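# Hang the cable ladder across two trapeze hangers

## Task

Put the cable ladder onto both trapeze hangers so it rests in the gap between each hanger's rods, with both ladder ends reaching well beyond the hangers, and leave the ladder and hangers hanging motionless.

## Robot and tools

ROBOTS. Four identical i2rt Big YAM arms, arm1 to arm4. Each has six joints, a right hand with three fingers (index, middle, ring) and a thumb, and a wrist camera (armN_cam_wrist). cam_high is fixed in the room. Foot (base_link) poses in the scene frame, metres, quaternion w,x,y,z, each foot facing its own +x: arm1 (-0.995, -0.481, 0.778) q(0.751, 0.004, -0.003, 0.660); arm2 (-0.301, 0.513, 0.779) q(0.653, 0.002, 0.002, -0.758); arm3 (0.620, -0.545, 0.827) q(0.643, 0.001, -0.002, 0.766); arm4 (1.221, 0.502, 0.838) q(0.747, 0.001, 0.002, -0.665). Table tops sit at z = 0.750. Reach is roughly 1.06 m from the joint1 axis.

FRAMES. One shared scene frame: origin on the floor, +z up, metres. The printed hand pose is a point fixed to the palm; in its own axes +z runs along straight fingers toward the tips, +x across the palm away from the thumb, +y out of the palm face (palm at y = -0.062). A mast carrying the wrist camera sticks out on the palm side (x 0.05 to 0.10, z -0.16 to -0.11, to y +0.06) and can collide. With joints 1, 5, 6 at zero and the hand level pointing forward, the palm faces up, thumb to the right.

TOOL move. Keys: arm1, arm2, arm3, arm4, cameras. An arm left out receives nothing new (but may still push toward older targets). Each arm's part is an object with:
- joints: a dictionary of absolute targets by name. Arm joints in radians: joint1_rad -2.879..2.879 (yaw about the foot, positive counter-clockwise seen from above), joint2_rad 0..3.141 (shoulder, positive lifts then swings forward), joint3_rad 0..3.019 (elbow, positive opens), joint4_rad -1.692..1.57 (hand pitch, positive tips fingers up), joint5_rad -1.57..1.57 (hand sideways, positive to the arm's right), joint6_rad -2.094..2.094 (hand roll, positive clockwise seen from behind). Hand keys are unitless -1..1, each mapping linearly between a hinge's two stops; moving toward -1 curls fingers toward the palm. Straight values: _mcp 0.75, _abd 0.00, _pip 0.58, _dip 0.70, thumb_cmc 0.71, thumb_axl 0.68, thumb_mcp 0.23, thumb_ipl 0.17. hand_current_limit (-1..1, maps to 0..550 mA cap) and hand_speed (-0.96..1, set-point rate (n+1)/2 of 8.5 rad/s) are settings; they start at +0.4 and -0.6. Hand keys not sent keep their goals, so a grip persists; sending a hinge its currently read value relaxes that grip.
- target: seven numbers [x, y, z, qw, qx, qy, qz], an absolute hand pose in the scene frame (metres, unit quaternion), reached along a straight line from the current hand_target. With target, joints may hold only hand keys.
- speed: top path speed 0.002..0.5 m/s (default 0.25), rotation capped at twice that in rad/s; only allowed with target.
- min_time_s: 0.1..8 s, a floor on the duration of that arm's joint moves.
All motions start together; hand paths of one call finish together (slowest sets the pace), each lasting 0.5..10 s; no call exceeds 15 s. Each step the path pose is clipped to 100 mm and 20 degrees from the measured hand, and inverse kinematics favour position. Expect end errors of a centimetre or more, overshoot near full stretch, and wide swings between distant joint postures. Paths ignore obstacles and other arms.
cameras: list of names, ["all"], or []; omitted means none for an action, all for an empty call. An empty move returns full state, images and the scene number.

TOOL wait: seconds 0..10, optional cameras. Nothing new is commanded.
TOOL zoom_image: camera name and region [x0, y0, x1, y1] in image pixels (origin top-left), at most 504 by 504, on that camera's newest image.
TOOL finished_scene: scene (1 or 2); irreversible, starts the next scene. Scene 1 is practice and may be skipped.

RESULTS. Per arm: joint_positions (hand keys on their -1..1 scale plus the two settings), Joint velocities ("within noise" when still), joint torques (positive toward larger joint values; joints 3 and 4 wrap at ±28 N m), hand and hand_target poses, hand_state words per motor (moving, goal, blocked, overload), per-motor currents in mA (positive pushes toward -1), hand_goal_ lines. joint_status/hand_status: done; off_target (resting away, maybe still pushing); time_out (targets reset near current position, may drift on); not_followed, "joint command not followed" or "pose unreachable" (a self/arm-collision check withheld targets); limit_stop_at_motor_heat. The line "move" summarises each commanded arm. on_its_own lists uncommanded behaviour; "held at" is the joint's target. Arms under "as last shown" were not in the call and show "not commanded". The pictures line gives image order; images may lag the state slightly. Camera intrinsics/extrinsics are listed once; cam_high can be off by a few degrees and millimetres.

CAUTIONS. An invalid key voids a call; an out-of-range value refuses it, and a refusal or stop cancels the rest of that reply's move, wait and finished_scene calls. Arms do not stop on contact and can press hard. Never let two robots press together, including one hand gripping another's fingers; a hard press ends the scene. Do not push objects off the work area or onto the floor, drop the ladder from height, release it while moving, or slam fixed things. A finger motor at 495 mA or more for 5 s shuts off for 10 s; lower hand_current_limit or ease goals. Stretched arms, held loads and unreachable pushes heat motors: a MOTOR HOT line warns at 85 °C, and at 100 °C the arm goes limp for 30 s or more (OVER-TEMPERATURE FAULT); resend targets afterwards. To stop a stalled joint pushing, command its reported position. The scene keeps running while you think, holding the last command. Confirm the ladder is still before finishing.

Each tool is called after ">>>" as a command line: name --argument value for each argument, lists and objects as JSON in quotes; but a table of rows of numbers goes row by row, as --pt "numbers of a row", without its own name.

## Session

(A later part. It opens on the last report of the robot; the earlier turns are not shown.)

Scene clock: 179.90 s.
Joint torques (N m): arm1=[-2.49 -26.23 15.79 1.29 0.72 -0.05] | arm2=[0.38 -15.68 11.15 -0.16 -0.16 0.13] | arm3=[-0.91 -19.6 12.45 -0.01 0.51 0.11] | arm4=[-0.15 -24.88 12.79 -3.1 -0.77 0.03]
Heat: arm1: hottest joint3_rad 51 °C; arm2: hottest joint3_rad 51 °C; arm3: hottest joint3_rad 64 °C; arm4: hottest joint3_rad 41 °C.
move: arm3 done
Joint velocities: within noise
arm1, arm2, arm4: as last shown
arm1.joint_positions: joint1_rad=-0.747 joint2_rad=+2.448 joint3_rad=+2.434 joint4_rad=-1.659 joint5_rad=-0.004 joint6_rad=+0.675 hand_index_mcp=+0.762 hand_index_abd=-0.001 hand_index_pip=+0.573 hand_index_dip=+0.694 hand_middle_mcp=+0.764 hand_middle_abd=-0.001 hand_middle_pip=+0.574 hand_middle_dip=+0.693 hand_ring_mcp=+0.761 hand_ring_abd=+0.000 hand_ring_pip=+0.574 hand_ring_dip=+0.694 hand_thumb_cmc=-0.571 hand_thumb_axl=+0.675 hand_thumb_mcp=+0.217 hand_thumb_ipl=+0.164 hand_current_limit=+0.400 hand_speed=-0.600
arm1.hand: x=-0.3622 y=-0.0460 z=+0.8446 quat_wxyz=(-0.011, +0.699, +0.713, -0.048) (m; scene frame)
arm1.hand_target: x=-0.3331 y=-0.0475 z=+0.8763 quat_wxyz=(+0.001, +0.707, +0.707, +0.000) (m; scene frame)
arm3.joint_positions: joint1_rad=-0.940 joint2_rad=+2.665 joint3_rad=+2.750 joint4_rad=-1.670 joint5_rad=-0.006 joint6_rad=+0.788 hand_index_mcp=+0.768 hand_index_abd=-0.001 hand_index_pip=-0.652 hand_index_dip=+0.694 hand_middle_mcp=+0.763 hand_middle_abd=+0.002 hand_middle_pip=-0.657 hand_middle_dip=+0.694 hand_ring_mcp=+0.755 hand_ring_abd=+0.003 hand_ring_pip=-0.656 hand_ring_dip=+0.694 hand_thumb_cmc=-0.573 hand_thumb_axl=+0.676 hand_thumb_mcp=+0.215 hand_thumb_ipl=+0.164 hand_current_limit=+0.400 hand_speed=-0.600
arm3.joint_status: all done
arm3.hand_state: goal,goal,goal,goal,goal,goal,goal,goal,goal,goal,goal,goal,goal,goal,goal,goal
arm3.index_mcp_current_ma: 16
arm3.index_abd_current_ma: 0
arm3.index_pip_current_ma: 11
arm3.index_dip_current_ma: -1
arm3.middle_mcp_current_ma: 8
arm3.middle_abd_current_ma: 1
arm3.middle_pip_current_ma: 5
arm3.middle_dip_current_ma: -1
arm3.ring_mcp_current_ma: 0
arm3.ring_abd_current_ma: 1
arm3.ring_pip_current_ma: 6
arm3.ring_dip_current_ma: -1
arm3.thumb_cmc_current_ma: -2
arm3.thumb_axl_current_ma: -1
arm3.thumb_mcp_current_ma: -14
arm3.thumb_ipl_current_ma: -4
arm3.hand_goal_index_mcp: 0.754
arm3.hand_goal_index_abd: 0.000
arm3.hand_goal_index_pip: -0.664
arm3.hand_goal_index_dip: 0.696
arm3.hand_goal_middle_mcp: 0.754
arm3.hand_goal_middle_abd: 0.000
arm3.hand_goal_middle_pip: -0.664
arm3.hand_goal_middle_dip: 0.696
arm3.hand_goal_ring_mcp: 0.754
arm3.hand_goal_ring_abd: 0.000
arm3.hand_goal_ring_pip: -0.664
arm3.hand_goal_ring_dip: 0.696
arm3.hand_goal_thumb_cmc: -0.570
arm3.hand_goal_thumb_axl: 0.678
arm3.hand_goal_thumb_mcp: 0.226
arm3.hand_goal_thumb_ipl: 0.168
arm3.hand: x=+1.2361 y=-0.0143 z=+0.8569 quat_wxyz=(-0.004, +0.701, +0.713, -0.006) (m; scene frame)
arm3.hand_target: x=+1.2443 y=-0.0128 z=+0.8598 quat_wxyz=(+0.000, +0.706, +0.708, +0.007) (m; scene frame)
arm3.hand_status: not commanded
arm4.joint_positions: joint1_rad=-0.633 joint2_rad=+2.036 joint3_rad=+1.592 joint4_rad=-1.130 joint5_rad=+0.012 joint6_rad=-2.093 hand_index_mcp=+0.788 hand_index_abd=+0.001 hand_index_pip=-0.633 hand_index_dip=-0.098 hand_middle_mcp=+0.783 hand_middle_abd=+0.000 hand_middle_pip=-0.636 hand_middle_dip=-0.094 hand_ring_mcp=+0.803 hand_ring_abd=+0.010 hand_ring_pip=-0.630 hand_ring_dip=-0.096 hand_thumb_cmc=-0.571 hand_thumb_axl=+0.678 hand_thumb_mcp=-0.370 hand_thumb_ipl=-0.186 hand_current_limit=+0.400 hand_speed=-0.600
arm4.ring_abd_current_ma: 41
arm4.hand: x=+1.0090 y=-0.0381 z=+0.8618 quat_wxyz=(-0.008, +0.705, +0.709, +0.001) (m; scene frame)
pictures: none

>>> move --arm3 '{"joints": {"hand_index_pip": 0.576, "hand_middle_pip": 0.576, "hand_ring_pip": 0.576}}'

>>> move --arm3 '{"target": [1.236, -0.02, 1.08, 0, 0.7071, 0.7071, 0], "speed": 0.2}'

>>> move --arm3 '{"target": [1.10, -0.25, 1.10, 0, 0.7071, 0.7071, 0], "speed": 0.3}'

>>> move --arm3 '{"target": [0.62, -0.20, 1.08, 0, 0.7071, 0.7071, 0], "speed": 0.3}' --cameras '["cam_high", "arm3_cam_wrist"]'

Scene clock: 181.70 s.
Joint torques (N m): arm1=[-2.37 -26.05 15.82 1.42 0.74 -0.08] | arm2=[0.38 -15.74 11.17 -0.16 -0.17 0.16] | arm3=[-1.79 -20.13 12.36 -0.06 0.47 0.11] | arm4=[-0.32 -24.88 12.82 -3.11 -0.77 0.03]
Heat: arm1: hottest joint3_rad 52 °C; arm2: hottest joint3_rad 51 °C; arm3: hottest joint3_rad 63 °C; arm4: hottest joint3_rad 41 °C.
move: arm3 done
Joint velocities: within noise
arm1, arm2, arm4: as last shown
arm3.joint_positions: joint1_rad=-0.940 joint2_rad=+2.665 joint3_rad=+2.750 joint4_rad=-1.670 joint5_rad=-0.006 joint6_rad=+0.790 hand_index_mcp=+0.764 hand_index_abd=-0.001 hand_index_pip=+0.572 hand_index_dip=+0.694 hand_middle_mcp=+0.760 hand_middle_abd=+0.002 hand_middle_pip=+0.573 hand_middle_dip=+0.694 hand_ring_mcp=+0.755 hand_ring_abd=+0.003 hand_ring_pip=+0.572 hand_ring_dip=+0.694 hand_thumb_cmc=-0.573 hand_thumb_axl=+0.676 hand_thumb_mcp=+0.215 hand_thumb_ipl=+0.164 hand_current_limit=+0.400 hand_speed=-0.600
arm3.joint_status: all done
arm3.hand_state: goal,goal,goal,goal,goal,goal,goal,goal,goal,goal,goal,goal,goal,goal,goal,goal
arm3.index_mcp_current_ma: 10
arm3.index_abd_current_ma: 0
arm3.index_pip_current_ma: -2
arm3.index_dip_current_ma: -1
arm3.middle_mcp_current_ma: 5
arm3.middle_abd_current_ma: 1
arm3.middle_pip_current_ma: -2
arm3.middle_dip_current_ma: -1
arm3.ring_mcp_current_ma: 0
arm3.ring_abd_current_ma: 1
arm3.ring_pip_current_ma: -2
arm3.ring_dip_current_ma: -1
arm3.thumb_cmc_current_ma: -2
arm3.thumb_axl_current_ma: -1
arm3.thumb_mcp_current_ma: -14
arm3.thumb_ipl_current_ma: -4
arm3.hand_goal_index_mcp: 0.754
arm3.hand_goal_index_abd: 0.000
arm3.hand_goal_index_pip: 0.576
arm3.hand_goal_index_dip: 0.696
arm3.hand_goal_middle_mcp: 0.754
arm3.hand_goal_middle_abd: 0.000
arm3.hand_goal_middle_pip: 0.576
arm3.hand_goal_middle_dip: 0.696
arm3.hand_goal_ring_mcp: 0.754
arm3.hand_goal_ring_abd: 0.000
arm3.hand_goal_ring_pip: 0.576
arm3.hand_goal_ring_dip: 0.696
arm3.hand_goal_thumb_cmc: -0.570
arm3.hand_goal_thumb_axl: 0.678
arm3.hand_goal_thumb_mcp: 0.226
arm3.hand_goal_thumb_ipl: 0.168
arm3.hand: x=+1.2359 y=-0.0142 z=+0.8569 quat_wxyz=(-0.004, +0.702, +0.712, -0.006) (m; scene frame)
arm3.hand_target: x=+1.2442 y=-0.0126 z=+0.8598 quat_wxyz=(+0.000, +0.706, +0.708, +0.007) (m; scene frame)
arm3.hand_status: not commanded
pictures: none

Scene clock: 183.47 s.
Joint torques (N m): arm1=[-2.49 -26.58 15.73 1.33 0.8 -0.03] | arm2=[0.38 -15.44 11.15 -0.13 -0.17 0.16] | arm3=[-1.49 -18.78 10.29 0.5 0.26 -0.11] | arm4=[0.09 -24.88 12.21 -2.55 -0.71 0.05]
Heat: arm1: hottest joint3_rad 52 °C; arm2: hottest joint3_rad 52 °C; arm3: hottest joint3_rad 62 °C; arm4: hottest joint3_rad 41 °C.
move: arm3 off_target
Joint velocities: within noise
arm1, arm2, arm4: as last shown
arm1.joint_positions: joint1_rad=-0.747 joint2_rad=+2.450 joint3_rad=+2.434 joint4_rad=-1.661 joint5_rad=-0.005 joint6_rad=+0.675 hand_index_mcp=+0.762 hand_index_abd=-0.001 hand_index_pip=+0.573 hand_index_dip=+0.694 hand_middle_mcp=+0.765 hand_middle_abd=-0.001 hand_middle_pip=+0.574 hand_middle_dip=+0.693 hand_ring_mcp=+0.761 hand_ring_abd=+0.000 hand_ring_pip=+0.574 hand_ring_dip=+0.694 hand_thumb_cmc=-0.571 hand_thumb_axl=+0.675 hand_thumb_mcp=+0.217 hand_thumb_ipl=+0.164 hand_current_limit=+0.400 hand_speed=-0.600
arm1.index_mcp_current_ma: 15
arm1.middle_mcp_current_ma: 24
arm1.hand: x=-0.3628 y=-0.0462 z=+0.8425 quat_wxyz=(-0.012, +0.699, +0.713, -0.050) (m; scene frame)
arm1.hand_target: x=-0.3331 y=-0.0475 z=+0.8764 quat_wxyz=(+0.001, +0.707, +0.707, +0.000) (m; scene frame)
arm3.joint_positions: joint1_rad=-0.935 joint2_rad=+2.358 joint3_rad=+2.706 joint4_rad=-1.670 joint5_rad=+0.023 joint6_rad=+0.762 hand_index_mcp=+0.756 hand_index_abd=-0.001 hand_index_pip=+0.579 hand_index_dip=+0.699 hand_middle_mcp=+0.756 hand_middle_abd=+0.002 hand_middle_pip=+0.579 hand_middle_dip=+0.698 hand_ring_mcp=+0.756 hand_ring_abd=+0.002 hand_ring_pip=+0.579 hand_ring_dip=+0.698 hand_thumb_cmc=-0.572 hand_thumb_axl=+0.676 hand_thumb_mcp=+0.216 hand_thumb_ipl=+0.164 hand_current_limit=+0.400 hand_speed=-0.600
arm3.joint_status: not commanded
arm3.hand_state: goal,goal,goal,goal,goal,goal,goal,goal,goal,goal,goal,goal,goal,goal,goal,goal
arm3.index_mcp_current_ma: 1
arm3.index_abd_current_ma: 0
arm3.index_pip_current_ma: 1
arm3.index_dip_current_ma: 1
arm3.middle_mcp_current_ma: 1
arm3.middle_abd_current_ma: 1
arm3.middle_pip_current_ma: 1
arm3.middle_dip_current_ma: 1
arm3.ring_mcp_current_ma: 1
arm3.ring_abd_current_ma: 1
arm3.ring_pip_current_ma: 1
arm3.ring_dip_current_ma: 1
arm3.thumb_cmc_current_ma: -1
arm3.thumb_axl_current_ma: -1
arm3.thumb_mcp_current_ma: -12
arm3.thumb_ipl_current_ma: -4
arm3.hand_goal_index_mcp: 0.754
arm3.hand_goal_index_abd: 0.000
arm3.hand_goal_index_pip: 0.576
arm3.hand_goal_index_dip: 0.696
arm3.hand_goal_middle_mcp: 0.754
arm3.hand_goal_middle_abd: 0.000
arm3.hand_goal_middle_pip: 0.576
arm3.hand_goal_middle_dip: 0.696
arm3.hand_goal_ring_mcp: 0.754
arm3.hand_goal_ring_abd: 0.000
arm3.hand_goal_ring_pip: 0.576
arm3.hand_goal_ring_dip: 0.696
arm3.hand_goal_thumb_cmc: -0.570
arm3.hand_goal_thumb_axl: 0.678
arm3.hand_goal_thumb_mcp: 0.226
arm3.hand_goal_thumb_ipl: 0.168
arm3.hand: x=+1.2300 y=-0.0205 z=+1.0826 quat_wxyz=(+0.010, +0.686, +0.717, +0.126) (m; scene frame)
arm3.hand_target: x=+1.2353 y=-0.0206 z=+1.0794 quat_wxyz=(+0.013, +0.683, +0.719, +0.126) (m; scene frame)
arm3.hand_status: off_target (0.007 m and 14.7 deg from the pose sent, 0.223 m and 1.2 deg at the start; a joint's target at an end of its range on 51 of 53 steps)
arm4.joint_positions: joint1_rad=-0.635 joint2_rad=+2.036 joint3_rad=+1.599 joint4_rad=-1.143 joint5_rad=+0.010 joint6_rad=-2.095 hand_index_mcp=+0.788 hand_index_abd=+0.001 hand_index_pip=-0.633 hand_index_dip=-0.098 hand_middle_mcp=+0.782 hand_middle_abd=+0.000 hand_middle_pip=-0.636 hand_middle_dip=-0.094 hand_ring_mcp=+0.803 hand_ring_abd=+0.013 hand_ring_pip=-0.630 hand_ring_dip=-0.095 hand_thumb_cmc=-0.572 hand_thumb_axl=+0.678 hand_thumb_mcp=-0.370 hand_thumb_ipl=-0.186 hand_current_limit=+0.400 hand_speed=-0.600
arm4.middle_mcp_current_ma: 144
arm4.ring_mcp_current_ma: 257
arm4.ring_abd_current_ma: 54
arm4.ring_pip_current_ma: 167
arm4.ring_dip_current_ma: 22
arm4.hand: x=+1.0081 y=-0.0373 z=+0.8646 quat_wxyz=(-0.007, +0.705, +0.709, +0.004) (m; scene frame)
arm4.hand_target: x=+1.0104 y=-0.0444 z=+0.8991 quat_wxyz=(+0.001, +0.707, +0.707, -0.001) (m; scene frame)
pictures: none

Scene clock: 185.03 s.
Joint torques (N m): arm1=[-2.49 -26.7 15.65 1.35 0.77 -0.08] | arm2=[0.38 -15.5 11.14 -0.12 -0.18 0.17] | arm3=[-1.67 -11.63 8.1 0.13 0.03 -0.1] | arm4=[0.03 -24.88 12.22 -2.55 -0.7 0.05]
Heat: arm1: hottest joint3_rad 52 °C; arm2: hottest joint3_rad 52 °C; arm3: hottest joint3_rad 62 °C; arm4: hottest joint3_rad 41 °C.
move: arm3 done
Joint velocities: within noise
arm1, arm2, arm4: as last shown
arm3.joint_positions: joint1_rad=-1.062 joint2_rad=+1.669 joint3_rad=+1.727 joint4_rad=-1.622 joint5_rad=+0.006 joint6_rad=+0.693 hand_index_mcp=+0.754 hand_index_abd=-0.001 hand_index_pip=+0.578 hand_index_dip=+0.699 hand_middle_mcp=+0.754 hand_middle_abd=+0.002 hand_middle_pip=+0.578 hand_middle_dip=+0.698 hand_ring_mcp=+0.754 hand_ring_abd=+0.002 hand_ring_pip=+0.578 hand_ring_dip=+0.698 hand_thumb_cmc=-0.571 hand_thumb_axl=+0.676 hand_thumb_mcp=+0.217 hand_thumb_ipl=+0.164 hand_current_limit=+0.400 hand_speed=-0.600
arm3.joint_status: not commanded
arm3.hand_state: goal,goal,goal,goal,goal,goal,goal,goal,goal,goal,goal,goal,goal,goal,goal,goal
arm3.index_mcp_current_ma: 0
arm3.index_abd_current_ma: 0
arm3.index_pip_current_ma: 1
arm3.index_dip_current_ma: 1
arm3.middle_mcp_current_ma: 0
arm3.middle_abd_current_ma: 1
arm3.middle_pip_current_ma: 1
arm3.middle_dip_current_ma: 1
arm3.ring_mcp_current_ma: 0
arm3.ring_abd_current_ma: 1
arm3.ring_pip_current_ma: 1
arm3.ring_dip_current_ma: 1
arm3.thumb_cmc_current_ma: 0
arm3.thumb_axl_current_ma: -1
arm3.thumb_mcp_current_ma: -11
arm3.thumb_ipl_current_ma: -4
arm3.hand_goal_index_mcp: 0.754
arm3.hand_goal_index_abd: 0.000
arm3.hand_goal_index_pip: 0.576
arm3.hand_goal_index_dip: 0.696
arm3.hand_goal_middle_mcp: 0.754
arm3.hand_goal_middle_abd: 0.000
arm3.hand_goal_middle_pip: 0.576
arm3.hand_goal_middle_dip: 0.696
arm3.hand_goal_ring_mcp: 0.754
arm3.hand_goal_ring_abd: 0.000
arm3.hand_goal_ring_pip: 0.576
arm3.hand_goal_ring_dip: 0.696
arm3.hand_goal_thumb_cmc: -0.570
arm3.hand_goal_thumb_axl: 0.678
arm3.hand_goal_thumb_mcp: 0.226
arm3.hand_goal_thumb_ipl: 0.168
arm3.hand: x=+1.1004 y=-0.2497 z=+1.1044 quat_wxyz=(+0.002, +0.711, +0.703, +0.005) (m; scene frame)
arm3.hand_target: x=+1.0999 y=-0.2499 z=+1.1001 quat_wxyz=(+0.000, +0.707, +0.707, +0.000) (m; scene frame)
arm3.hand_status: done (0.004 m and 0.9 deg from the pose sent, 0.264 m and 14.8 deg at the start)
pictures: none

Scene clock: 187.57 s.
Joint torques (N m): arm1=[-2.32 -26.52 15.75 1.4 0.78 -0.07] | arm2=[0.26 -15.38 11.1 -0.18 -0.18 0.14] | arm3=[-2.26 -6.07 10.35 0.28 0.29 0.12] | arm4=[0.15 -24.88 12.25 -2.55 -0.71 0.05]
Heat: arm1: hottest joint3_rad 53 °C; arm2: hottest joint3_rad 52 °C; arm3: hottest joint3_rad 61 °C; arm4: hottest joint3_rad 41 °C.
move: arm3 off_target
Joint velocities: within noise
arm1, arm2, arm4: as last shown
arm3.joint_positions: joint1_rad=+0.060 joint2_rad=+1.324 joint3_rad=+1.262 joint4_rad=-1.541 joint5_rad=-0.005 joint6_rad=+1.784 hand_index_mcp=+0.753 hand_index_abd=-0.001 hand_index_pip=+0.578 hand_index_dip=+0.698 hand_middle_mcp=+0.753 hand_middle_abd=+0.002 hand_middle_pip=+0.578 hand_middle_dip=+0.698 hand_ring_mcp=+0.753 hand_ring_abd=+0.002 hand_ring_pip=+0.578 hand_ring_dip=+0.698 hand_thumb_cmc=-0.571 hand_thumb_axl=+0.676 hand_thumb_mcp=+0.217 hand_thumb_ipl=+0.164 hand_current_limit=+0.400 hand_speed=-0.600
arm3.joint_status: not commanded
arm3.hand_state: goal,goal,goal,goal,goal,goal,goal,goal,goal,goal,goal,goal,goal,goal,goal,goal
arm3.index_mcp_current_ma: 0
arm3.index_abd_current_ma: 0
arm3.index_pip_current_ma: 1
arm3.index_dip_current_ma: 1
arm3.middle_mcp_current_ma: 0
arm3.middle_abd_current_ma: 1
arm3.middle_pip_current_ma: 1
arm3.middle_dip_current_ma: 1
arm3.ring_mcp_current_ma: 0
arm3.ring_abd_current_ma: 1
arm3.ring_pip_current_ma: 1
arm3.ring_dip_current_ma: 1
arm3.thumb_cmc_current_ma: 0
arm3.thumb_axl_current_ma: -1
arm3.thumb_mcp_current_ma: -11
arm3.thumb_ipl_current_ma: -3
arm3.hand_goal_index_mcp: 0.754
arm3.hand_goal_index_abd: 0.000
arm3.hand_goal_index_pip: 0.576
arm3.hand_goal_index_dip: 0.696
arm3.hand_goal_middle_mcp: 0.754
arm3.hand_goal_middle_abd: 0.000
arm3.hand_goal_middle_pip: 0.576
arm3.hand_goal_middle_dip: 0.696
arm3.hand_goal_ring_mcp: 0.754
arm3.hand_goal_ring_abd: 0.000
arm3.hand_goal_ring_pip: 0.576
arm3.hand_goal_ring_dip: 0.696
arm3.hand_goal_thumb_cmc: -0.570
arm3.hand_goal_thumb_axl: 0.678
arm3.hand_goal_thumb_mcp: 0.226
arm3.hand_goal_thumb_ipl: 0.168
arm3.hand: x=+0.6190 y=-0.2090 z=+1.0723 quat_wxyz=(+0.011, +0.699, +0.714, -0.009) (m; scene frame)
arm3.hand_target: x=+0.6200 y=-0.2002 z=+1.0800 quat_wxyz=(+0.000, +0.707, +0.707, +0.000) (m; scene frame)
arm3.hand_status: off_target (0.012 m and 2.0 deg from the pose sent, 0.484 m and 0.9 deg at the start)
pictures: arm3_cam_wrist, cam_high
camera_calibration:
arm3_cam_wrist: T_world_to_cam=[[0.663798, -0.746269, 0.0495514, -0.591302], [-0.491753, -0.38557, 0.780714, -0.670191], [-0.563517, -0.542603, -0.622921, 1.02863], [0, 0, 0, 1]] pos_world=[0.642589, -0.141537, 1.19328]

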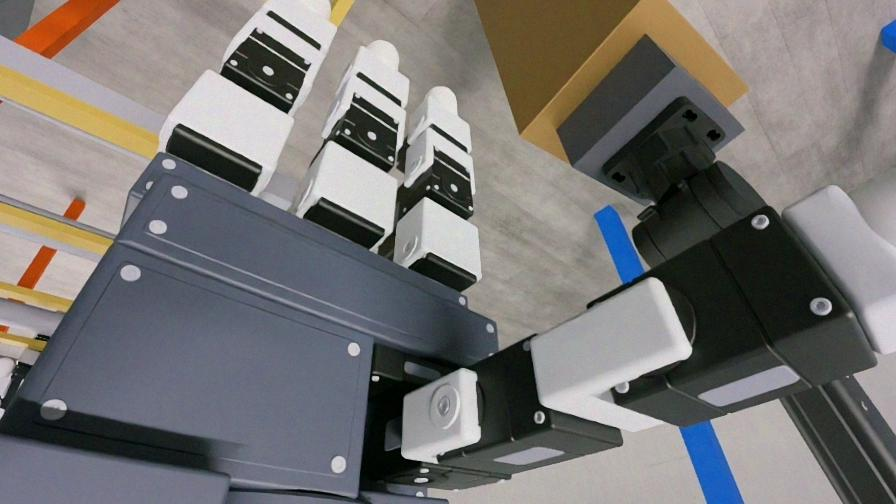

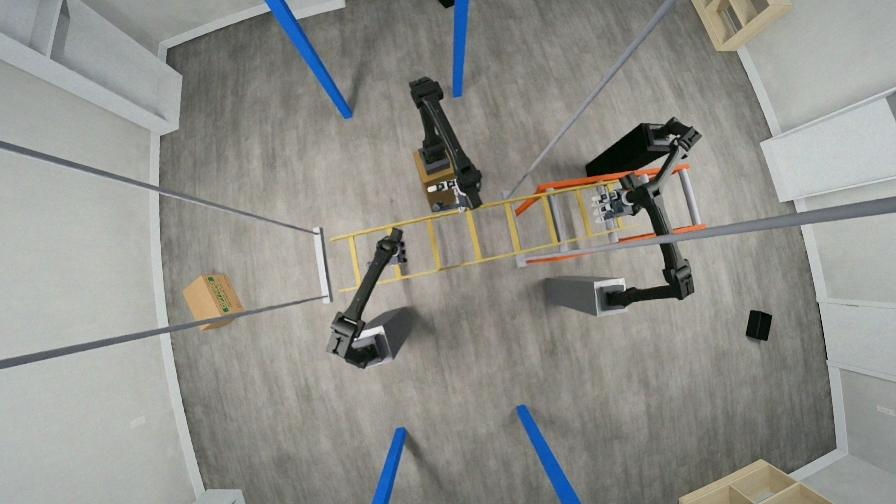

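>>> move --arm3 '{"target": [0.535, -0.045, 1.03, 0, 0.7071, 0.7071, 0], "speed": 0.25}' --cameras '["arm3_cam_wrist"]'

Scene clock: 190.87 s.
Joint torques (N m): arm1=[-2.49 -26.7 15.71 1.51 0.78 -0.05] | arm2=[0.38 -15.62 11.19 -0.08 -0.16 0.15] | arm3=[-1.2 -12.98 11.73 -0.14 0.24 0.09] | arm4=[0.09 -24.88 12.23 -2.54 -0.7 0.05]
Heat: arm1: hottest joint3_rad 53 °C; arm2: hottest joint3_rad 52 °C; arm3: hottest joint3_rad 60 °C; arm4: hottest joint3_rad 42 °C.
move: arm3 off_target
Joint velocities: within noise
arm1, arm2, arm4: as last shown
arm3.joint_positions: joint1_rad=+0.134 joint2_rad=+1.785 joint3_rad=+1.645 joint4_rad=-1.473 joint5_rad=-0.004 joint6_rad=+1.871 hand_index_mcp=+0.753 hand_index_abd=-0.001 hand_index_pip=+0.578 hand_index_dip=+0.698 hand_middle_mcp=+0.753 hand_middle_abd=+0.002 hand_middle_pip=+0.578 hand_middle_dip=+0.698 hand_ring_mcp=+0.753 hand_ring_abd=+0.001 hand_ring_pip=+0.578 hand_ring_dip=+0.698 hand_thumb_cmc=-0.571 hand_thumb_axl=+0.676 hand_thumb_mcp=+0.217 hand_thumb_ipl=+0.164 hand_current_limit=+0.400 hand_speed=-0.600
arm3.joint_status: not commanded
arm3.hand_state: goal,goal,goal,goal,goal,goal,goal,goal,goal,goal,goal,goal,goal,goal,goal,goal
arm3.index_mcp_current_ma: 0
arm3.index_abd_current_ma: 0
arm3.index_pip_current_ma: 1
arm3.index_dip_current_ma: 1
arm3.middle_mcp_current_ma: 0
arm3.middle_abd_current_ma: 0
arm3.middle_pip_current_ma: 1
arm3.middle_dip_current_ma: 1
arm3.ring_mcp_current_ma: 0
arm3.ring_abd_current_ma: 0
arm3.ring_pip_current_ma: 1
arm3.ring_dip_current_ma: 1
arm3.thumb_cmc_current_ma: 0
arm3.thumb_axl_current_ma: -1
arm3.thumb_mcp_current_ma: -11
arm3.thumb_ipl_current_ma: -3
arm3.hand_goal_index_mcp: 0.754
arm3.hand_goal_index_abd: 0.000
arm3.hand_goal_index_pip: 0.576
arm3.hand_goal_index_dip: 0.696
arm3.hand_goal_middle_mcp: 0.754
arm3.hand_goal_middle_abd: 0.000
arm3.hand_goal_middle_pip: 0.576
arm3.hand_goal_middle_dip: 0.696
arm3.hand_goal_ring_mcp: 0.754
arm3.hand_goal_ring_abd: 0.000
arm3.hand_goal_ring_pip: 0.576
arm3.hand_goal_ring_dip: 0.696
arm3.hand_goal_thumb_cmc: -0.570
arm3.hand_goal_thumb_axl: 0.678
arm3.hand_goal_thumb_mcp: 0.226
arm3.hand_goal_thumb_ipl: 0.168
arm3.hand: x=+0.5418 y=-0.0572 z=+1.0160 quat_wxyz=(+0.016, +0.704, +0.710, -0.010) (m; scene frame)
arm3.hand_target: x=+0.5352 y=-0.0458 z=+1.0301 quat_wxyz=(+0.000, +0.707, +0.707, +0.000) (m; scene frame)
arm3.hand_status: off_target (0.020 m and 2.2 deg from the pose sent, 0.189 m and 2.0 deg at the start)
pictures: arm3_cam_wrist
camera_calibration:
arm3_cam_wrist: T_world_to_cam=[[0.653141, -0.754799, 0.0607092, -0.429944], [-0.502383, -0.37194, 0.780559, -0.598987], [-0.566584, -0.540314, -0.622128, 1.03342], [0, 0, 0, 1]] pos_world=[0.565414, 0.0110642, 1.13657]

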